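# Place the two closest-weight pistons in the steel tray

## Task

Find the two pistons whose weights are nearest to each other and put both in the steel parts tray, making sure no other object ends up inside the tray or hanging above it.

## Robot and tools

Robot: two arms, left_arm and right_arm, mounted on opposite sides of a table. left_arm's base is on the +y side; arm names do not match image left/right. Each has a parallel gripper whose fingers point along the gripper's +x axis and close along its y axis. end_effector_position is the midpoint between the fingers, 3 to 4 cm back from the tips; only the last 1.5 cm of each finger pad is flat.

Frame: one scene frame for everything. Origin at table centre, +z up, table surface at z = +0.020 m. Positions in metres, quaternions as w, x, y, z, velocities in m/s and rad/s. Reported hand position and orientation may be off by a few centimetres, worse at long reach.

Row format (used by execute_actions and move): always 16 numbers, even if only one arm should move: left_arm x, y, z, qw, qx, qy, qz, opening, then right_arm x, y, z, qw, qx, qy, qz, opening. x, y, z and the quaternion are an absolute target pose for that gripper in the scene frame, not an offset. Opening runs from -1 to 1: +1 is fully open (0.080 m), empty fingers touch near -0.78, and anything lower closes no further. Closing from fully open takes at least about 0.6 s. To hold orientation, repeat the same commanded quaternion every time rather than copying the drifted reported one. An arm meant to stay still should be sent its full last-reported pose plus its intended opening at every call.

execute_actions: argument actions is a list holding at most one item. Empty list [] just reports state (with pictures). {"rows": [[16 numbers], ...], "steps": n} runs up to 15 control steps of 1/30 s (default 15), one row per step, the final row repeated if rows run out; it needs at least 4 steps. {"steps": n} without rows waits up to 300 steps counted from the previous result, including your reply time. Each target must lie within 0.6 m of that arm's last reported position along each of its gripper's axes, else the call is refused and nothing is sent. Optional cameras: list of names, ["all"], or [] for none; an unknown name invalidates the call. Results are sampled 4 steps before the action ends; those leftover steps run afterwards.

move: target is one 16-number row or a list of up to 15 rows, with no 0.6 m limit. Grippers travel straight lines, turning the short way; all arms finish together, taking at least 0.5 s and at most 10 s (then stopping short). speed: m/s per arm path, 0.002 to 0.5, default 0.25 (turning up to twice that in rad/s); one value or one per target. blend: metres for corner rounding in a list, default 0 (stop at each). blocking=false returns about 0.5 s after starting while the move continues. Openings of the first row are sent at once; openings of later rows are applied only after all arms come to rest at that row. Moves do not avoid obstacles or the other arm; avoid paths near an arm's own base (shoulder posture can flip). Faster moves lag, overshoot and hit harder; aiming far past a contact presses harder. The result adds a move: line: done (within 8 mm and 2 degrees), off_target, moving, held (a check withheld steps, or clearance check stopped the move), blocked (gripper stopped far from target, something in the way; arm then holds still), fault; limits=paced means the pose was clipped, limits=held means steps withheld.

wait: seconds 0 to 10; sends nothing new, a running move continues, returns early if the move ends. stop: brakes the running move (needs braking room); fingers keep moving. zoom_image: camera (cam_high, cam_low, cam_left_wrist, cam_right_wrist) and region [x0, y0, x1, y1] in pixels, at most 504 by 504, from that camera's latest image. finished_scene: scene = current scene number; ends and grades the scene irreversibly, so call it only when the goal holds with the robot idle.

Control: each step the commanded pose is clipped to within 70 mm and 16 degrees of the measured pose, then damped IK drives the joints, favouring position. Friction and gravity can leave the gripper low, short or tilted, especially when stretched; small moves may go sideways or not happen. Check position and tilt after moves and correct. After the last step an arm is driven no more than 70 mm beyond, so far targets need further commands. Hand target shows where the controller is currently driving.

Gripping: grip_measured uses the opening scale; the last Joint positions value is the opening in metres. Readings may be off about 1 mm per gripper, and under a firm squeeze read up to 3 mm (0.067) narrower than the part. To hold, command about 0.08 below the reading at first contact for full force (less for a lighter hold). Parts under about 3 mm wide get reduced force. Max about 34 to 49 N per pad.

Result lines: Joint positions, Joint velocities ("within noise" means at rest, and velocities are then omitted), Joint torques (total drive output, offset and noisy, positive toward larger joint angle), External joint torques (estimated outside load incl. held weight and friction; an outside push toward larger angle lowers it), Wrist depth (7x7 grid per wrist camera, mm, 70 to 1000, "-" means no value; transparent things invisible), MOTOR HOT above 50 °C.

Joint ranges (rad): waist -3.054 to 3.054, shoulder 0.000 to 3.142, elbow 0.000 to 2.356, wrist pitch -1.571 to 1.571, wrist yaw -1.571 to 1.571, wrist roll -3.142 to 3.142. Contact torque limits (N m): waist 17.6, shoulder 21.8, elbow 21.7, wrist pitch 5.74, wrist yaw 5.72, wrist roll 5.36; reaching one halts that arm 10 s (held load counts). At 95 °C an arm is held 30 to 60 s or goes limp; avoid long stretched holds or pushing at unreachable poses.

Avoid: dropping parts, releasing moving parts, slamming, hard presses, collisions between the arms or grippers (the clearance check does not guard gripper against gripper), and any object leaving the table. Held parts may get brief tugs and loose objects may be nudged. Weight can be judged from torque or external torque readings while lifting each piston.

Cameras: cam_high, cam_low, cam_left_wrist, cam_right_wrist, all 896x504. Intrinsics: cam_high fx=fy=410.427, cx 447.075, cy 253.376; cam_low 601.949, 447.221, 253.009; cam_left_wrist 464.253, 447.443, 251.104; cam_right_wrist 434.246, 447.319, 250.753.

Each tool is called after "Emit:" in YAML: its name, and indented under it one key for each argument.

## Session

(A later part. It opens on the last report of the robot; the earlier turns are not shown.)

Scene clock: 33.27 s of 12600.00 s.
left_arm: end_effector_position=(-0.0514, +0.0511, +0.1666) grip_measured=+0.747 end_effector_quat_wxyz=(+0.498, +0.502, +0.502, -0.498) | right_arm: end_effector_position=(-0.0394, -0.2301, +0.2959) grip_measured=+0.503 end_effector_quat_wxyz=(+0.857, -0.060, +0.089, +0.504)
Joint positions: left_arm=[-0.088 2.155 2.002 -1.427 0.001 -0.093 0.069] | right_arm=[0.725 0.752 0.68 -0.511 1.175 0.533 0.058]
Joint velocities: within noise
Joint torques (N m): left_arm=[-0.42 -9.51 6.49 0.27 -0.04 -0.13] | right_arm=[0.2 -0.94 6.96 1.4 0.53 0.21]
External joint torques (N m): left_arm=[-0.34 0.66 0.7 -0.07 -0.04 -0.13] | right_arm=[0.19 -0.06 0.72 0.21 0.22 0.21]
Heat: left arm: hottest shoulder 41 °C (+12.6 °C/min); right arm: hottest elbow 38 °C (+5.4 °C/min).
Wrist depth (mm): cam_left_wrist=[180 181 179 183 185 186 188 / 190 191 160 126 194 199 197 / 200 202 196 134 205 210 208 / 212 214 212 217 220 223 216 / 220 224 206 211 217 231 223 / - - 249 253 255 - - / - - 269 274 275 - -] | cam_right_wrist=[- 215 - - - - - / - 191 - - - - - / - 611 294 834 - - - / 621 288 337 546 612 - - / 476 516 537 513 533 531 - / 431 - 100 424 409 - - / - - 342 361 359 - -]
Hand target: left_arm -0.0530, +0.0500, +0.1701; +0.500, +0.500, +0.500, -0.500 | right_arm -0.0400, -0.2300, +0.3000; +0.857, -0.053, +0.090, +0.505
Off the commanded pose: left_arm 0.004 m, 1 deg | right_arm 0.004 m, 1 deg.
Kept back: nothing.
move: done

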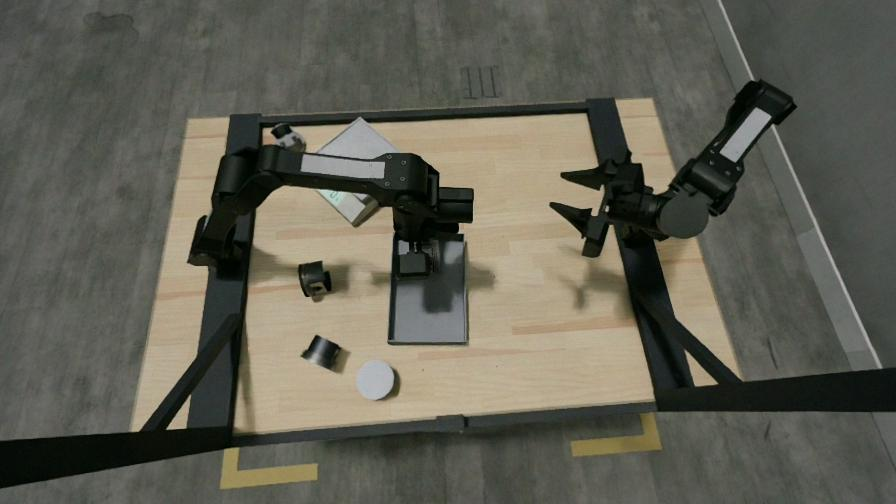

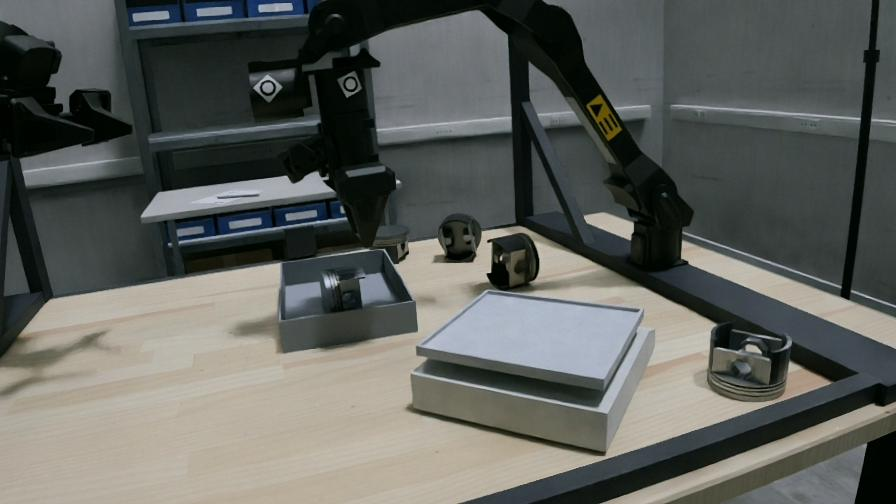

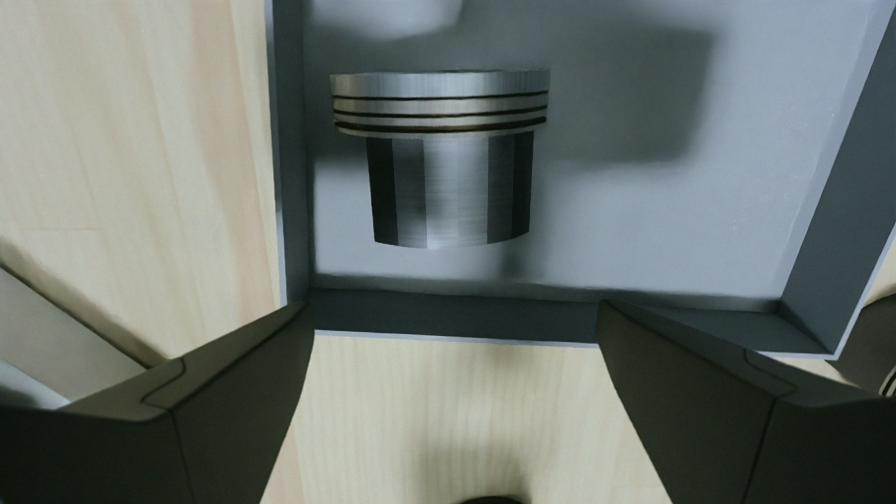

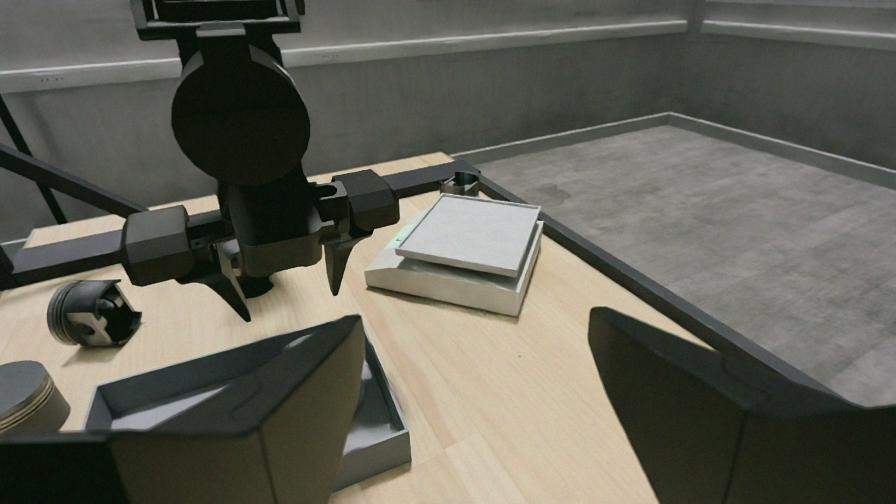

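Emit:
move:
  target: [-0.072, 0.23, 0.2, 0.5, 0.5, 0.5, -0.5, 1, -0.04, -0.23, 0.3, 0.857, -0.053, 0.09, 0.505, 0.5]
  cameras: ["cam_low","cam_left_wrist","cam_high"]

Scene clock: 34.77 s of 12600.00 s.
left_arm: end_effector_position=(-0.0718, +0.2269, +0.2010) grip_measured=+1.000 end_effector_quat_wxyz=(+0.501, +0.498, +0.499, -0.502) | right_arm: end_effector_position=(-0.0394, -0.2301, +0.2959) grip_measured=+0.503 end_effector_quat_wxyz=(+0.857, -0.060, +0.089, +0.504)
Joint positions: left_arm=[-0.239 1.463 1.279 -1.382 0.001 -0.244 0.08] | right_arm=[0.725 0.752 0.68 -0.511 1.175 0.533 0.058]
Joint velocities: within noise
Joint torques (N m): left_arm=[-0.39 -5.03 4.34 0.3 -0.05 -0.13] | right_arm=[0.27 -1.04 7.11 1.37 0.53 0.17]
External joint torques (N m): left_arm=[-0.36 -0.04 -1.43 -0.05 -0.03 -0.13] | right_arm=[0.26 -0.15 0.83 0.18 0.22 0.17]
Heat: left arm: hottest shoulder 41 °C (+12.1 °C/min); right arm: hottest elbow 38 °C (+5.2 °C/min).
Wrist depth (mm): cam_left_wrist=[204 216 220 222 225 228 230 / 194 226 232 235 237 240 245 / 212 241 245 247 251 252 251 / 253 255 259 225 264 262 194 / 266 266 272 200 277 282 289 / - - 293 297 303 87 - / - - 306 308 313 - -] | cam_right_wrist=[- 382 - - - - - / - 373 - - - - - / - 827 775 822 - - - / 623 625 650 540 625 - - / 482 518 538 516 533 535 - / 429 - 100 427 408 - - / - - 340 361 363 - -]
Hand target: left_arm -0.0719, +0.2300, +0.2000; +0.500, +0.500, +0.500, -0.500 | right_arm -0.0400, -0.2300, +0.3000; +0.857, -0.053, +0.090, +0.505
Off the commanded pose: left_arm 0.003 m, 0 deg | right_arm 0.004 m, 1 deg.
Kept back: nothing.
move: done
Images, in order (width x height): cam_high 896x504, cam_low 896x504, cam_left_wrist 896x504.

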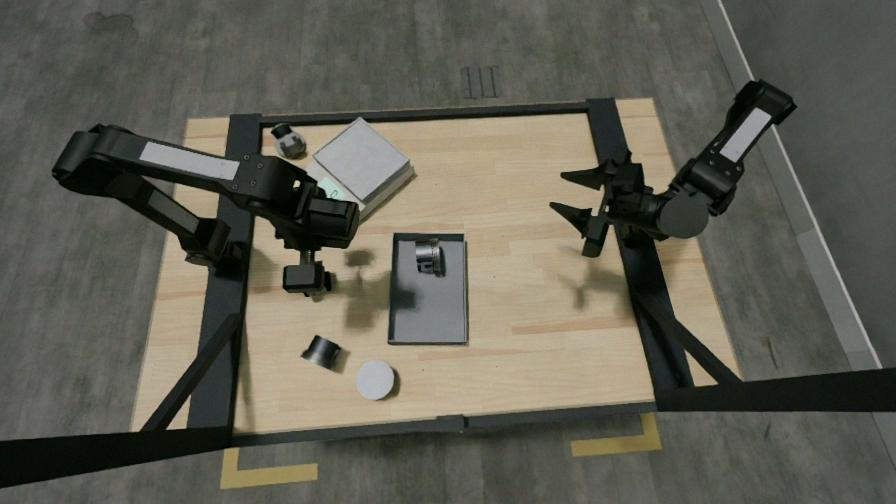

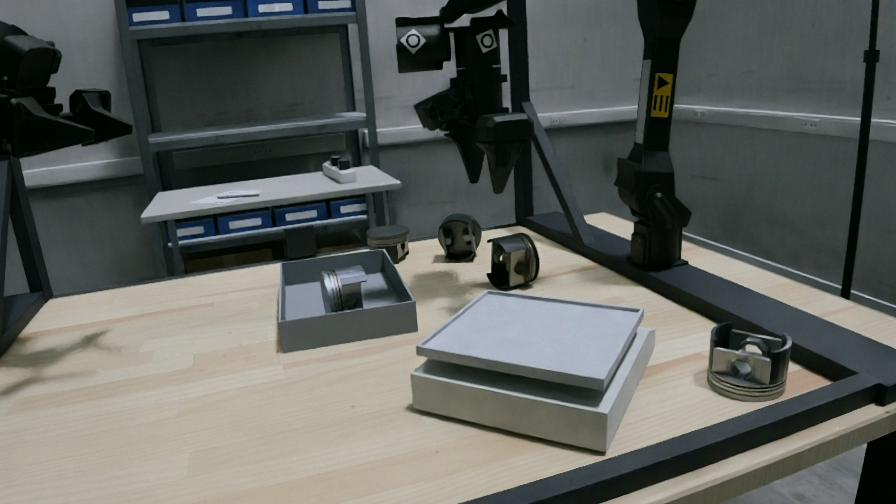

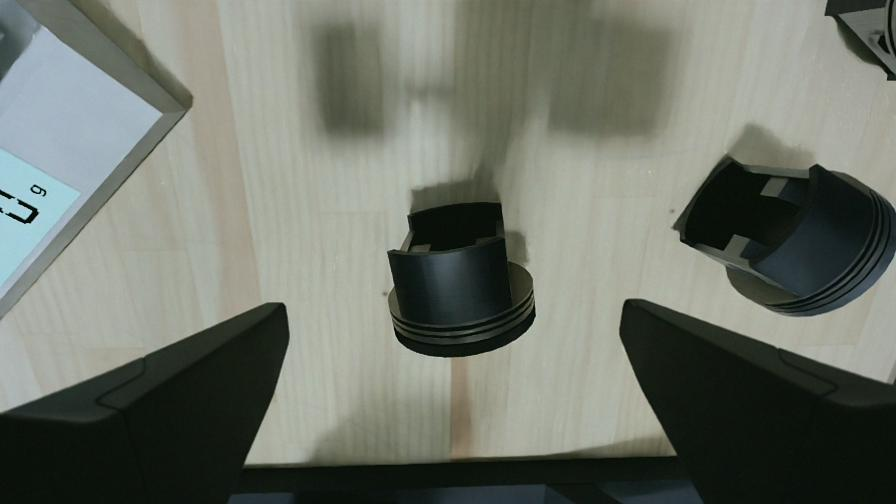

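Emit:
move:
  target: [-0.074, 0.261, 0.135, 0.538, 0.459, 0.538, -0.459, 1, -0.04, -0.23, 0.3, 0.857, -0.053, 0.09, 0.505, 0.5]
  cameras: ["cam_left_wrist"]

Scene clock: 36.00 s of 12600.00 s.
left_arm: end_effector_position=(-0.0740, +0.2583, +0.1365) grip_measured=+1.000 end_effector_quat_wxyz=(+0.538, +0.458, +0.538, -0.460) | right_arm: end_effector_position=(-0.0394, -0.2301, +0.2959) grip_measured=+0.503 end_effector_quat_wxyz=(+0.857, -0.060, +0.089, +0.504)
Joint positions: left_arm=[-0.284 1.366 0.941 -1.143 0.001 -0.447 0.08] | right_arm=[0.725 0.752 0.68 -0.511 1.175 0.533 0.058]
Joint velocities: within noise
Joint torques (N m): left_arm=[-0.44 -4.13 4.26 0.49 -0.06 -0.15] | right_arm=[0.14 -0.96 7.12 1.43 0.51 0.14]
External joint torques (N m): left_arm=[-0.46 -0.02 -1.42 0.15 -0.02 -0.15] | right_arm=[0.14 -0.06 0.84 0.24 0.19 0.14]
Heat: left arm: hottest shoulder 41 °C (+11.7 °C/min); right arm: hottest elbow 38 °C (+5.0 °C/min).
Wrist depth (mm): cam_left_wrist=[159 160 162 164 165 167 169 / 167 169 171 173 175 177 179 / 177 178 180 179 184 186 186 / 186 189 190 119 192 197 190 / 197 195 197 123 135 207 182 / - - 216 219 221 87 - / - - 233 234 239 - -] | cam_right_wrist=[- 389 - - - - - / - 391 - - - - - / - 446 769 846 - - - / 626 627 648 543 607 - - / 482 521 539 511 535 531 - / 429 - 100 424 411 - - / - - 344 364 361 - -]
Hand target: left_arm -0.0739, +0.2610, +0.1350; +0.538, +0.459, +0.538, -0.459 | right_arm -0.0400, -0.2300, +0.3000; +0.857, -0.053, +0.090, +0.505
Off the commanded pose: left_arm 0.003 m, 0 deg | right_arm 0.004 m, 1 deg.
Kept back: nothing.
move: done
Images, in order (width x height): cam_left_wrist 896x504.

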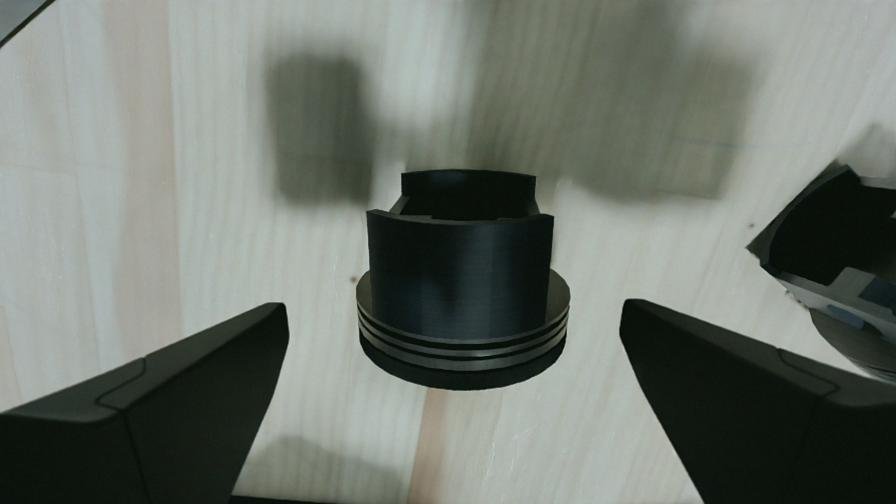

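Emit:
move:
  target: [-0.0765, 0.255, 0.082, 0.538, 0.459, 0.538, -0.459, 1, -0.04, -0.23, 0.3, 0.857, -0.053, 0.09, 0.505, 0.5]
  cameras: ["cam_left_wrist"]
  speed: 0.15

Scene clock: 37.63 s of 12600.00 s.
left_arm: end_effector_position=(-0.0766, +0.2518, +0.0859) grip_measured=+1.000 end_effector_quat_wxyz=(+0.540, +0.454, +0.536, -0.464) | right_arm: end_effector_position=(-0.0394, -0.2301, +0.2959) grip_measured=+0.503 end_effector_quat_wxyz=(+0.857, -0.060, +0.089, +0.504)
Joint positions: left_arm=[-0.287 1.446 0.796 -0.905 0.001 -0.451 0.08] | right_arm=[0.725 0.752 0.68 -0.511 1.175 0.533 0.058]
Joint velocities: within noise
Joint torques (N m): left_arm=[-0.42 -2.72 3.99 0.5 -0.05 -0.13] | right_arm=[0.39 -0.99 7.05 1.42 0.49 0.19]
External joint torques (N m): left_arm=[-0.42 1.66 -1.35 0.14 -0.03 -0.13] | right_arm=[0.39 -0.12 0.85 0.24 0.18 0.19]
Heat: left arm: hottest shoulder 41 °C (+11.2 °C/min); right arm: hottest elbow 38 °C (+4.8 °C/min).
Wrist depth (mm): cam_left_wrist=[114 115 117 118 120 121 123 / 120 121 123 124 126 128 130 / 127 128 129 131 133 135 136 / 134 134 136 135 139 143 145 / 141 140 107 138 107 149 151 / - - - - - 87 - / - - 161 - - - -] | cam_right_wrist=[- 408 - - - - - / - 413 - - - - - / - 456 785 822 - - - / 625 525 620 546 607 - - / 479 521 542 516 535 532 - / 429 - 100 425 408 - - / - - 342 363 363 - -]
Hand target: left_arm -0.0764, +0.2550, +0.0821; +0.538, +0.459, +0.538, -0.459 | right_arm -0.0400, -0.2300, +0.3000; +0.857, -0.053, +0.090, +0.505
Off the commanded pose: left_arm 0.005 m, 1 deg | right_arm 0.004 m, 1 deg.
Kept back: nothing.
move: done
Images, in order (width x height): cam_left_wrist 896x504.

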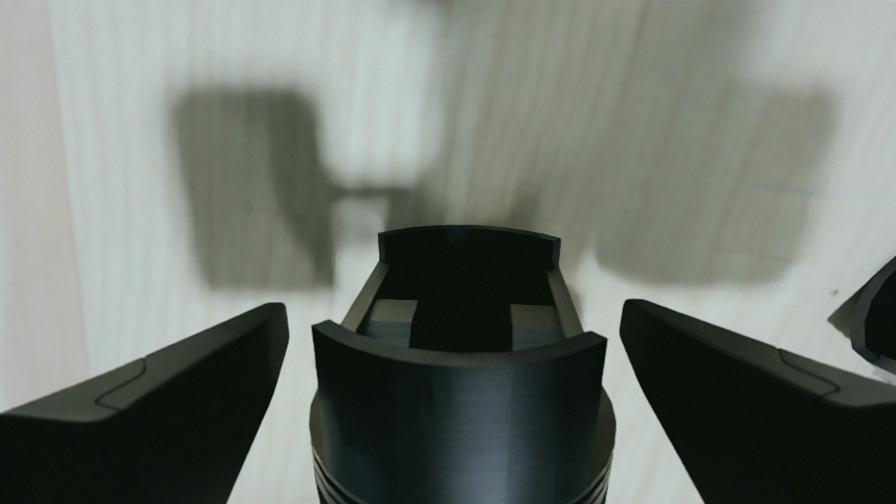

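Emit:
move:
  target:
    - [-0.077, 0.259, 0.080, 0.538, 0.459, 0.538, -0.459, 1, -0.04, -0.23, 0.3, 0.857, -0.053, 0.09, 0.505, 0.5]
    - [-0.077, 0.259, 0.080, 0.538, 0.459, 0.538, -0.459, 0.15, -0.04, -0.23, 0.3, 0.857, -0.053, 0.09, 0.505, 0.5]
  cameras: ["cam_left_wrist"]
  speed: 0.1

Scene clock: 39.13 s of 12600.00 s.
left_arm: end_effector_position=(-0.0781, +0.2559, +0.0827) grip_measured=+0.314 end_effector_quat_wxyz=(+0.538, +0.455, +0.537, -0.464) | right_arm: end_effector_position=(-0.0394, -0.2301, +0.2959) grip_measured=+0.503 end_effector_quat_wxyz=(+0.857, -0.060, +0.089, +0.504)
Joint positions: left_arm=[-0.297 1.441 0.778 -0.896 0.004 -0.459 0.049] | right_arm=[0.725 0.752 0.68 -0.511 1.175 0.533 0.058]
Joint velocities: within noise
Joint torques (N m): left_arm=[-0.26 -3.4 3.94 0.43 -0.17 -0.1] | right_arm=[0.23 -1.09 7 1.43 0.53 0.14]
External joint torques (N m): left_arm=[-0.23 0.92 -1.39 0.06 -0.15 -0.11] | right_arm=[0.22 -0.23 0.77 0.25 0.22 0.14]
Heat: left arm: hottest shoulder 41 °C (+10.7 °C/min); right arm: hottest elbow 38 °C (+4.6 °C/min).
Wrist depth (mm): cam_left_wrist=[112 113 114 116 117 119 121 / 117 119 120 121 124 125 126 / 124 125 127 129 130 132 134 / 130 131 133 132 136 140 142 / 138 139 - 134 103 148 149 / - - - - - - 158 / - - - - - - -] | cam_right_wrist=[- 412 - - - - - / - 410 - - - - - / - 457 782 817 - - - / 624 537 627 542 609 - - / 477 520 539 516 534 534 - / 429 - 101 422 407 - - / - - 340 362 361 - -]
Hand target: left_arm -0.0770, +0.2590, +0.0801; +0.538, +0.459, +0.538, -0.459 | right_arm -0.0400, -0.2300, +0.3000; +0.857, -0.053, +0.090, +0.505
Off the commanded pose: left_arm 0.004 m, 1 deg | right_arm 0.004 m, 1 deg.
Kept back: nothing.
move: done
Images, in order (width x height): cam_left_wrist 896x504.

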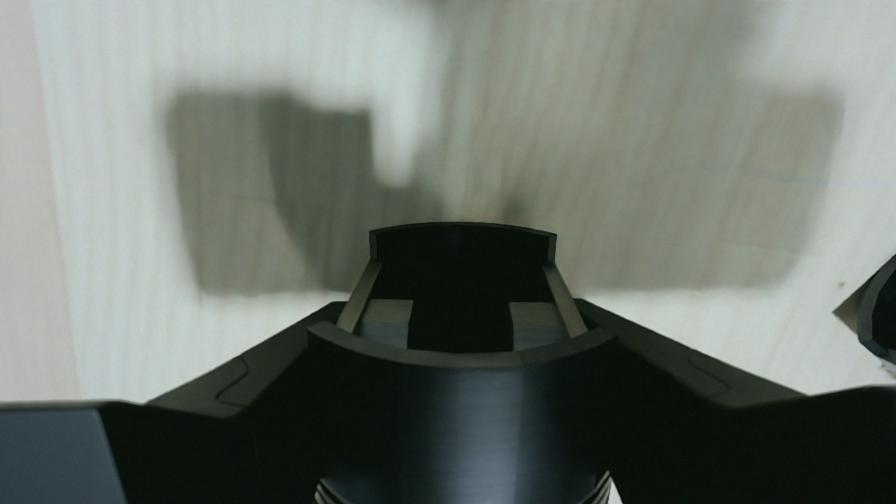

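Emit:
move:
  target:
    - [-0.077, 0.25, 0.19, 0.5, 0.5, 0.5, -0.5, 0.15, -0.05, -0.13, 0.3, 0.857, -0.053, 0.09, 0.505, 0.5]
    - [0.205, 0.155, 0.19, 0.5, 0.5, 0.5, -0.5, 0.15, -0.05, -0.1, 0.3, 0.857, -0.053, 0.09, 0.505, 0.5]
    - [0.205, 0.155, 0.154, 0.5, 0.5, 0.5, -0.5, 0.15, -0.05, -0.1, 0.3, 0.857, -0.053, 0.09, 0.505, 0.5]
  speed: [0.2,0.3,0.1]
  blend: [0.03,0.02,0]

Emit:
zoom_image:
  camera: "cam_low"
  region: [400, 190, 680, 420]

Emit:
zoom_image:
  camera: "cam_high"
  region: [310, 160, 370, 210]

Scene clock: 41.77 s of 12600.00 s.
left_arm: end_effector_position=(+0.2065, +0.1546, +0.1576) grip_measured=+0.314 end_effector_quat_wxyz=(+0.505, +0.499, +0.498, -0.498) | right_arm: end_effector_position=(-0.0500, -0.1027, +0.2976) grip_measured=+0.503 end_effector_quat_wxyz=(+0.856, -0.054, +0.091, +0.505)
Joint positions: left_arm=[0.62 1.979 1.703 -1.284 -0.002 0.609 0.049] | right_arm=[0.408 1.237 0.837 0.059 0.886 0.267 0.058]
Joint velocities: within noise
Joint torques (N m): left_arm=[-0.21 -7.37 4.81 0.46 0.12 0.15] | right_arm=[-0.21 -3.33 7.4 1.88 0.13 -0.09]
External joint torques (N m): left_arm=[-0.29 1.47 -0.95 0.09 0.1 0.15] | right_arm=[-0.22 0.77 0.86 0.46 -0.03 -0.09]
Heat: left arm: hottest shoulder 41 °C (+10.1 °C/min); right arm: hottest elbow 38 °C (+4.3 °C/min).
Wrist depth (mm): cam_left_wrist=[172 175 175 123 125 182 186 / 178 184 128 129 131 134 196 / 188 189 135 137 139 140 208 / 184 141 141 131 144 149 219 / 199 148 105 134 103 158 235 / - - - - - - 247 / - - - - - - -] | cam_right_wrist=[- - - - 352 328 - / - - - - 375 - - / - - 723 813 387 - - / 631 598 612 613 494 - - / 516 518 535 472 451 502 - / 367 - 100 419 404 - 437 / - - 275 315 357 - -]
Hand target: left_arm +0.2050, +0.1550, +0.1541; +0.500, +0.500, +0.500, -0.500 | right_arm -0.0500, -0.1001, +0.3001; +0.857, -0.053, +0.090, +0.505
Off the commanded pose: left_arm 0.004 m, 1 deg | right_arm 0.004 m, 0 deg.
Kept back: nothing.
move: done; blend cut to 0.018 m at target 2

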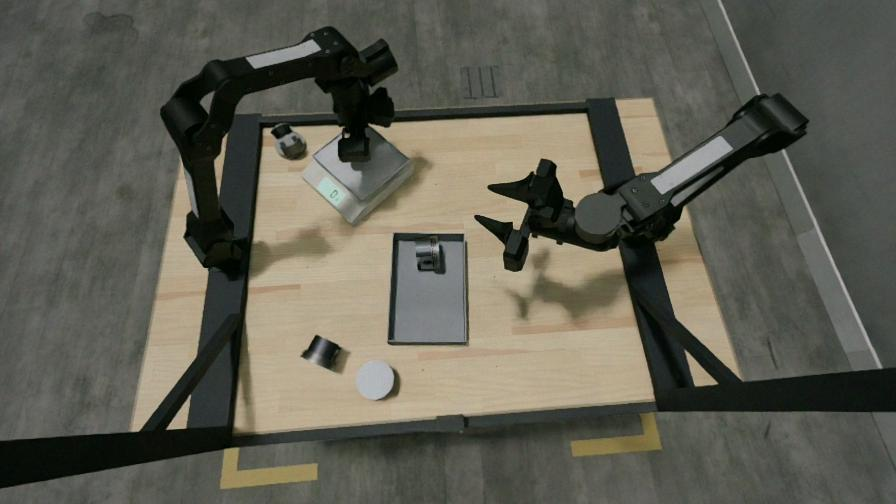

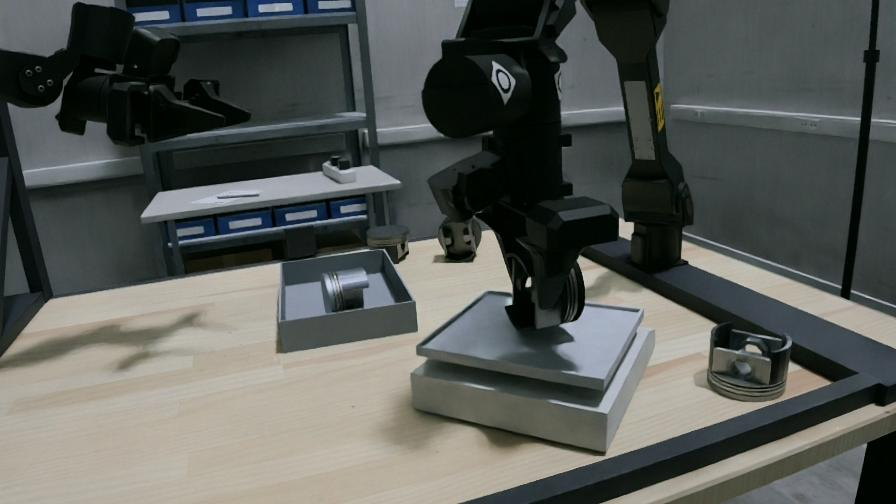

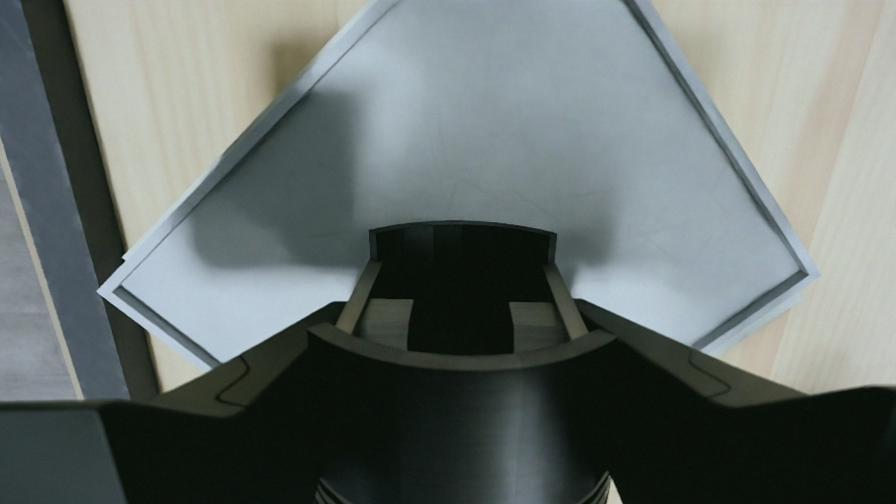

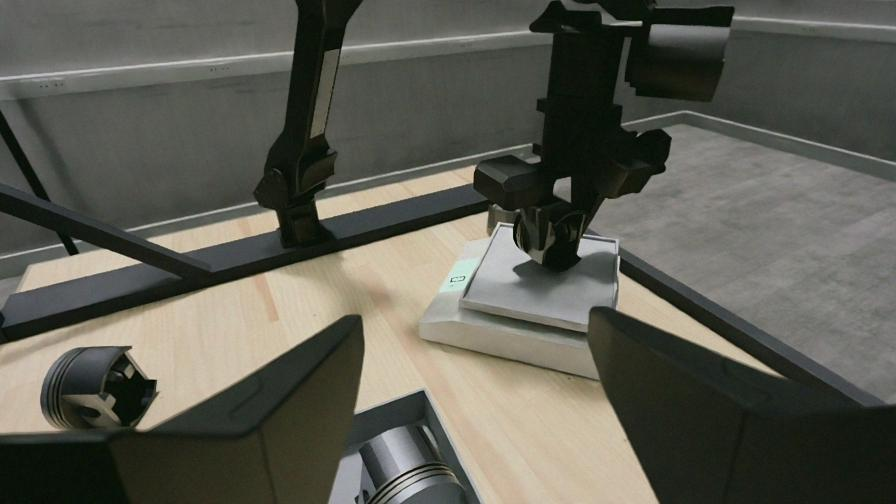

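Scaled by 1.800.

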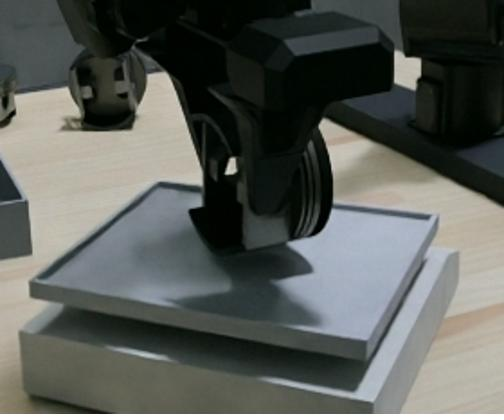

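Scaled by 8.400.

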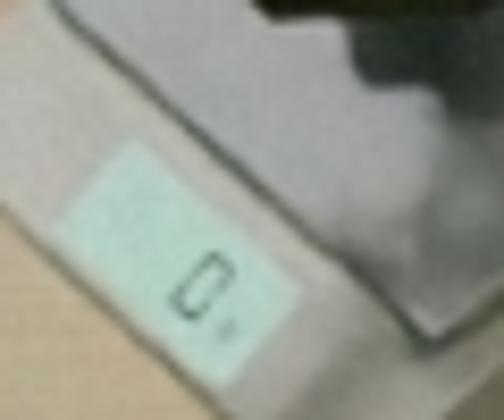

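Emit:
move:
  target: [0.205, 0.15, 0.147, 0.5, 0.5, 0.5, -0.5, 0.15, -0.05, -0.1, 0.3, 0.857, -0.053, 0.09, 0.505, 0.5]
  speed: 0.05
  cameras: ["cam_high","cam_low"]

Emit:
zoom_image:
  camera: "cam_low"
  region: [400, 190, 680, 420]

Emit:
zoom_image:
  camera: "cam_high"
  region: [310, 160, 370, 210]

Scene clock: 42.70 s of 12600.00 s.
left_arm: end_effector_position=(+0.2071, +0.1500, +0.1516) grip_measured=+0.314 end_effector_quat_wxyz=(+0.505, +0.500, +0.495, -0.500) | right_arm: end_effector_position=(-0.0500, -0.1027, +0.2976) grip_measured=+0.503 end_effector_quat_wxyz=(+0.856, -0.054, +0.091, +0.505)
Joint positions: left_arm=[0.615 1.994 1.701 -1.264 -0.002 0.609 0.049] | right_arm=[0.408 1.237 0.837 0.059 0.886 0.267 0.058]
Joint velocities: within noise
Joint torques (N m): left_arm=[-0.4 -7.14 4.74 0.47 0.11 -0.11] | right_arm=[-0.22 -3.45 7.42 1.88 0.14 -0.09]
External joint torques (N m): left_arm=[-0.41 1.9 -1.09 0.1 0.09 -0.1] | right_arm=[-0.24 0.64 0.92 0.48 -0.02 -0.09]
Heat: left arm: hottest shoulder 41 °C (+9.8 °C/min); right arm: hottest elbow 38 °C (+4.2 °C/min).
Wrist depth (mm): cam_left_wrist=[168 170 171 118 118 177 180 / 175 178 123 123 126 128 190 / 182 186 128 130 132 134 201 / 180 135 137 131 137 141 211 / 186 141 105 134 103 151 228 / - - - - - - 239 / - - - - - - -] | cam_right_wrist=[- - - - 349 325 - / - - - - 371 - - / - - 724 873 375 - - / 634 593 617 609 476 - - / 516 519 534 472 449 502 - / 366 - 100 422 405 - 441 / - - 275 318 358 - -]
Hand target: left_arm +0.2050, +0.1501, +0.1469; +0.500, +0.500, +0.500, -0.500 | right_arm -0.0500, -0.1001, +0.3001; +0.857, -0.053, +0.090, +0.505
Off the commanded pose: left_arm 0.005 m, 1 deg | right_arm 0.004 m, 0 deg.
Kept back: nothing.
move: done
Images, in order (width x height): cam_high 896x504, cam_low 896x504.

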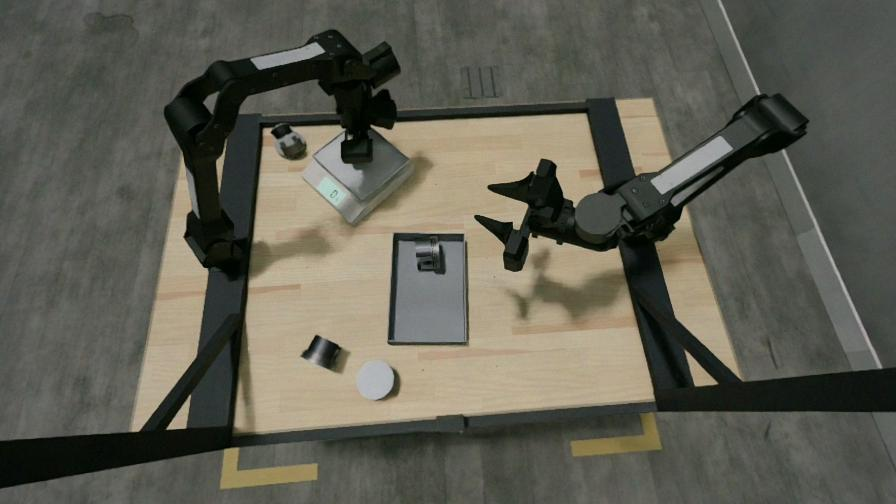

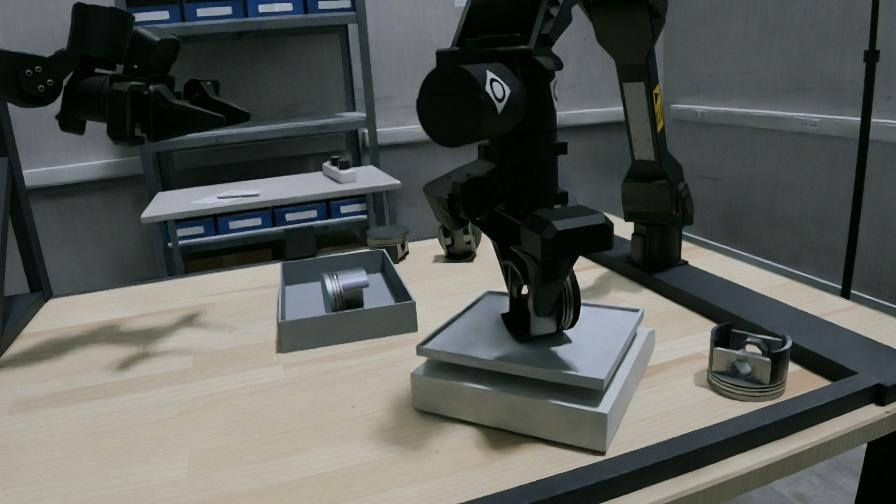

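Scaled by 1.800.

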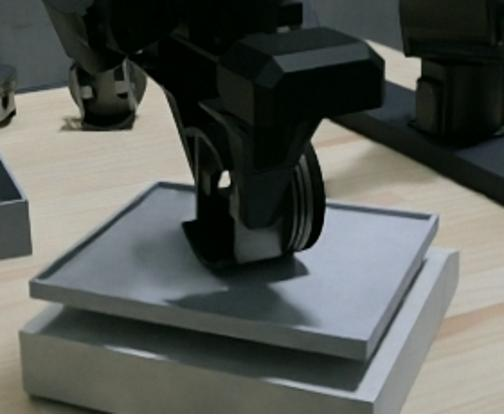

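Scaled by 8.400.

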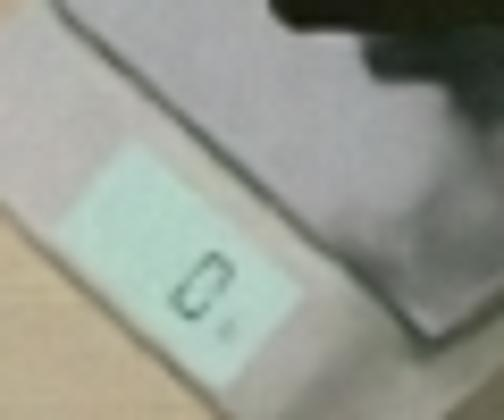

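Emit:
move:
  target: [0.204, 0.152, 0.1415, 0.5, 0.5, 0.5, -0.5, 0.15, -0.05, -0.1, 0.3, 0.857, -0.053, 0.09, 0.505, 0.5]
  speed: 0.04
  cameras: ["cam_high","cam_low"]

Emit:
zoom_image:
  camera: "cam_high"
  region: [310, 160, 370, 210]

Scene clock: 43.63 s of 12600.00 s.
left_arm: end_effector_position=(+0.2067, +0.1505, +0.1473) grip_measured=+0.314 end_effector_quat_wxyz=(+0.505, +0.500, +0.495, -0.500) | right_arm: end_effector_position=(-0.0500, -0.1027, +0.2976) grip_measured=+0.503 end_effector_quat_wxyz=(+0.856, -0.054, +0.091, +0.505)
Joint positions: left_arm=[0.615 1.992 1.68 -1.244 -0.002 0.609 0.049] | right_arm=[0.408 1.237 0.837 0.059 0.886 0.267 0.058]
Joint velocities: within noise
Joint torques (N m): left_arm=[-0.3 -7.63 3.57 0.79 0.11 -0.08] | right_arm=[-0.19 -3.52 7.21 1.92 0.12 -0.09]
External joint torques (N m): left_arm=[-0.28 1.31 -2.19 0.42 0.08 -0.08] | right_arm=[-0.18 0.58 0.72 0.52 -0.04 -0.09]
Heat: left arm: hottest shoulder 41 °C (+9.6 °C/min); right arm: hottest elbow 39 °C (+5.5 °C/min).
Wrist depth (mm): cam_left_wrist=[167 169 169 117 117 175 178 / 174 177 121 121 123 128 187 / 181 184 127 129 130 131 198 / 177 133 134 132 135 139 209 / 181 139 - 135 103 148 220 / 197 - - - - - 233 / - - - - - - -] | cam_right_wrist=[- - - - 351 323 - / - - - - 374 - - / - - 727 880 373 - - / 623 595 618 617 478 - - / 517 518 535 473 451 500 - / 367 - 100 424 405 - 438 / - - 275 318 359 - -]
Hand target: left_arm +0.2040, +0.1521, +0.1415; +0.500, +0.500, +0.500, -0.500 | right_arm -0.0500, -0.1001, +0.3001; +0.857, -0.053, +0.090, +0.505
Off the commanded pose: left_arm 0.007 m, 1 deg | right_arm 0.004 m, 0 deg.
Kept back: nothing.
move: done
Images, in order (width x height): cam_high 896x504, cam_low 896x504.

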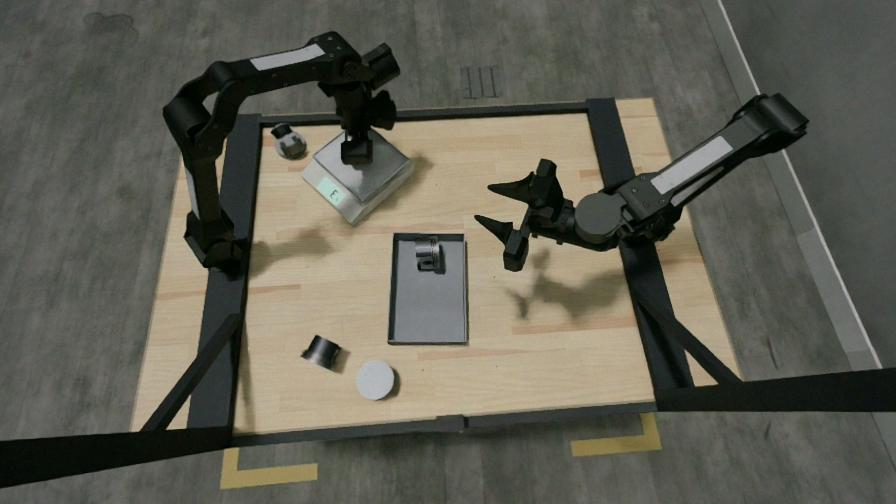

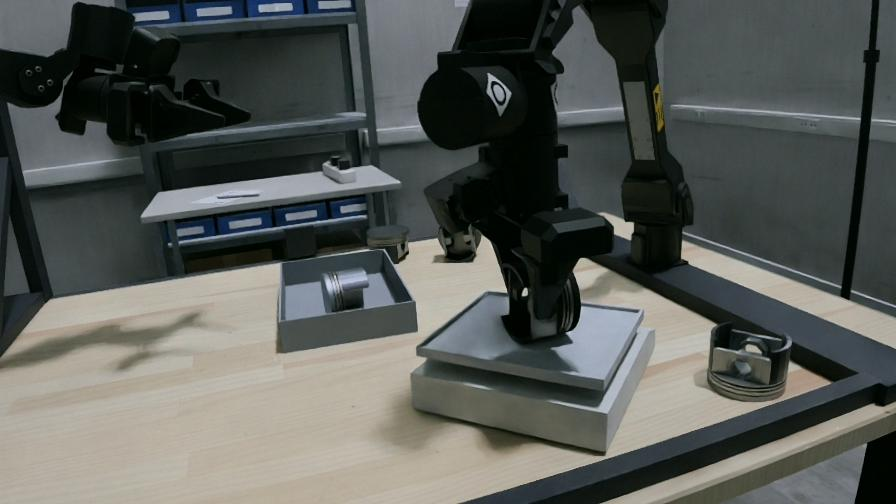

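Scaled by 8.400.

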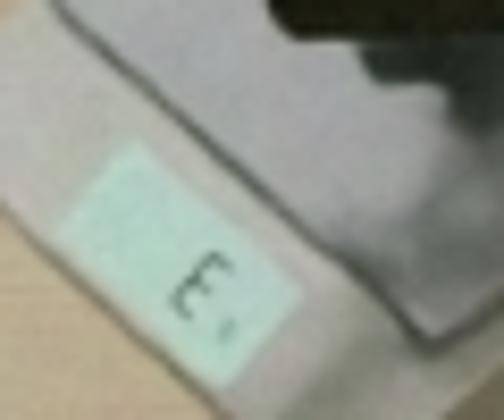

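Emit:
move:
  target:
    - [0.205, 0.151, 0.146, 0.5, 0.5, 0.5, -0.5, 0.15, -0.05, -0.1, 0.3, 0.857, -0.053, 0.09, 0.505, 0.5]
    - [0.205, 0.151, 0.146, 0.5, 0.5, 0.5, -0.5, 0.62, -0.05, -0.1, 0.3, 0.857, -0.053, 0.09, 0.505, 0.5]
  speed: 0.04

Emit:
zoom_image:
  camera: "cam_high"
  region: [310, 160, 370, 210]

Emit:
zoom_image:
  camera: "cam_right_wrist"
  region: [435, 245, 495, 310]

Scene clock: 45.10 s of 12600.00 s.
left_arm: end_effector_position=(+0.2057, +0.1518, +0.1483) grip_measured=+0.616 end_effector_quat_wxyz=(+0.503, +0.500, +0.497, -0.500) | right_arm: end_effector_position=(-0.0500, -0.1027, +0.2976) grip_measured=+0.503 end_effector_quat_wxyz=(+0.856, -0.054, +0.091, +0.505)
Joint positions: left_arm=[0.615 1.992 1.684 -1.256 -0.002 0.609 0.063] | right_arm=[0.408 1.237 0.837 0.059 0.886 0.267 0.058]
Joint velocities: within noise
Joint torques (N m): left_arm=[-0.24 -7.19 5.75 0.33 0.1 -0.06] | right_arm=[-0.27 -3.36 7.41 1.89 0.18 -0.08]
External joint torques (N m): left_arm=[-0.12 1.83 -0.04 -0.02 0.06 -0.06] | right_arm=[-0.27 0.76 0.86 0.47 0.02 -0.08]
Heat: left arm: hottest shoulder 41 °C (+9.3 °C/min); right arm: hottest elbow 39 °C (+5.3 °C/min).
Wrist depth (mm): cam_left_wrist=[166 167 167 117 117 174 178 / 172 175 120 120 122 125 188 / 179 181 126 128 129 132 198 / 179 132 132 129 136 139 208 / 181 137 108 135 102 147 225 / - - - - - - 237 / - - - - - - -] | cam_right_wrist=[- - - - 351 327 - / - - - - 370 - - / - - 722 870 373 - - / 624 592 616 612 482 - - / 519 519 542 472 448 500 - / 368 - 100 423 407 - 441 / - - 276 320 360 - -]
Hand target: left_arm +0.2050, +0.1510, +0.1460; +0.500, +0.500, +0.500, -0.500 | right_arm -0.0500, -0.1001, +0.3001; +0.857, -0.053, +0.090, +0.505
Off the commanded pose: left_arm 0.003 m, 0 deg | right_arm 0.004 m, 0 deg.
Kept back: nothing.
move: done

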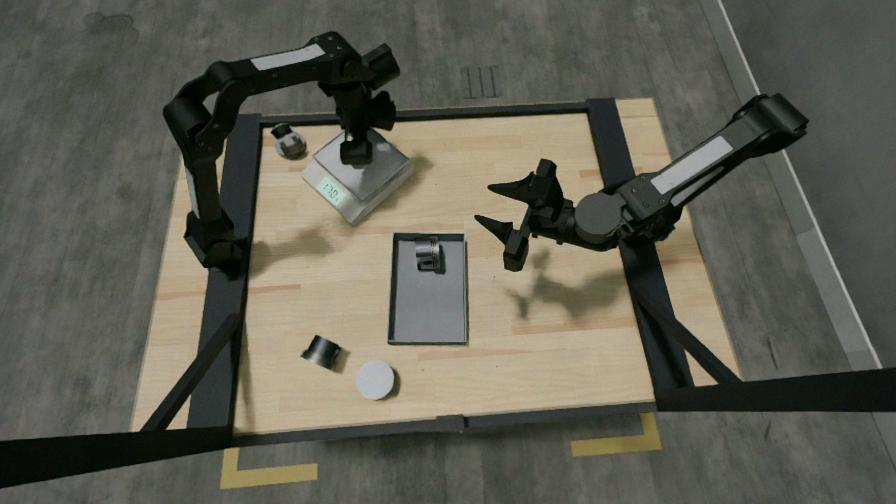

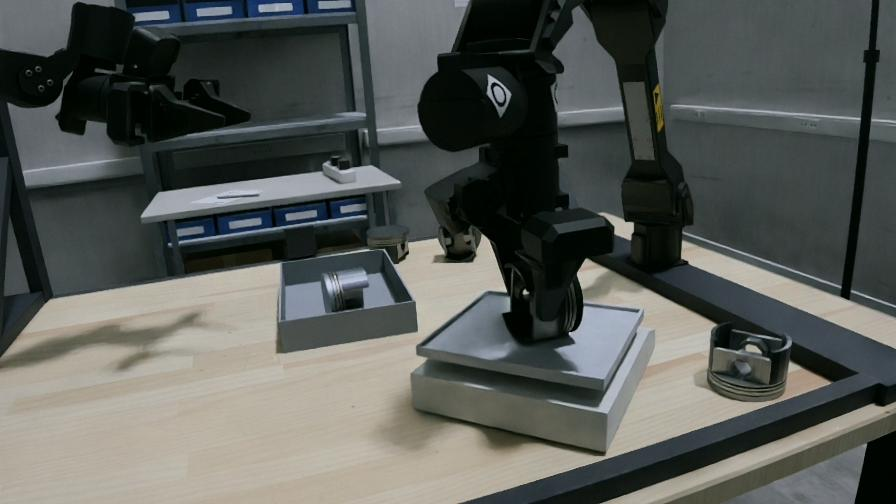

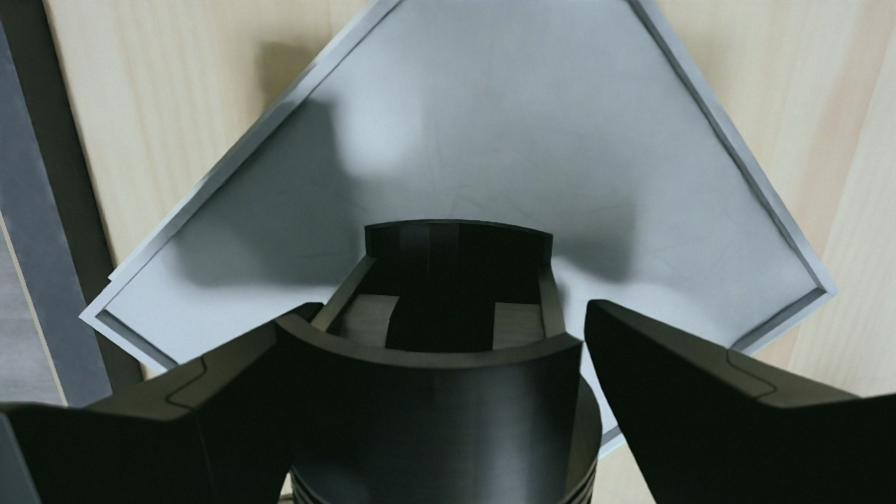

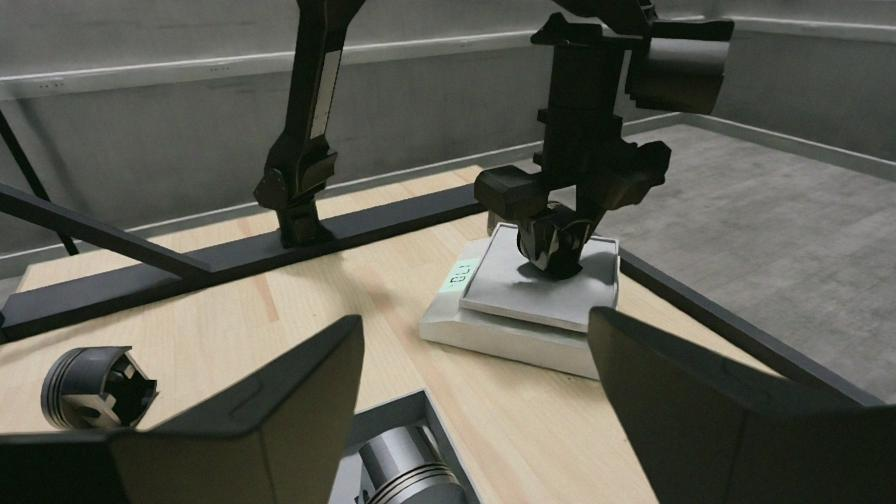

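Scaled by 8.400.

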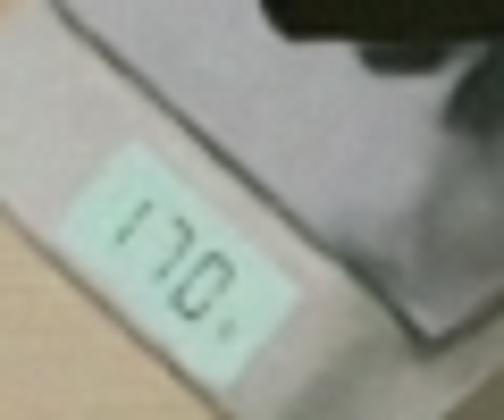

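Scaled by 7.754.

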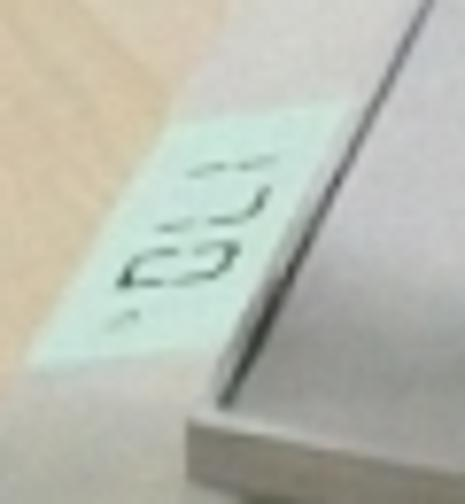

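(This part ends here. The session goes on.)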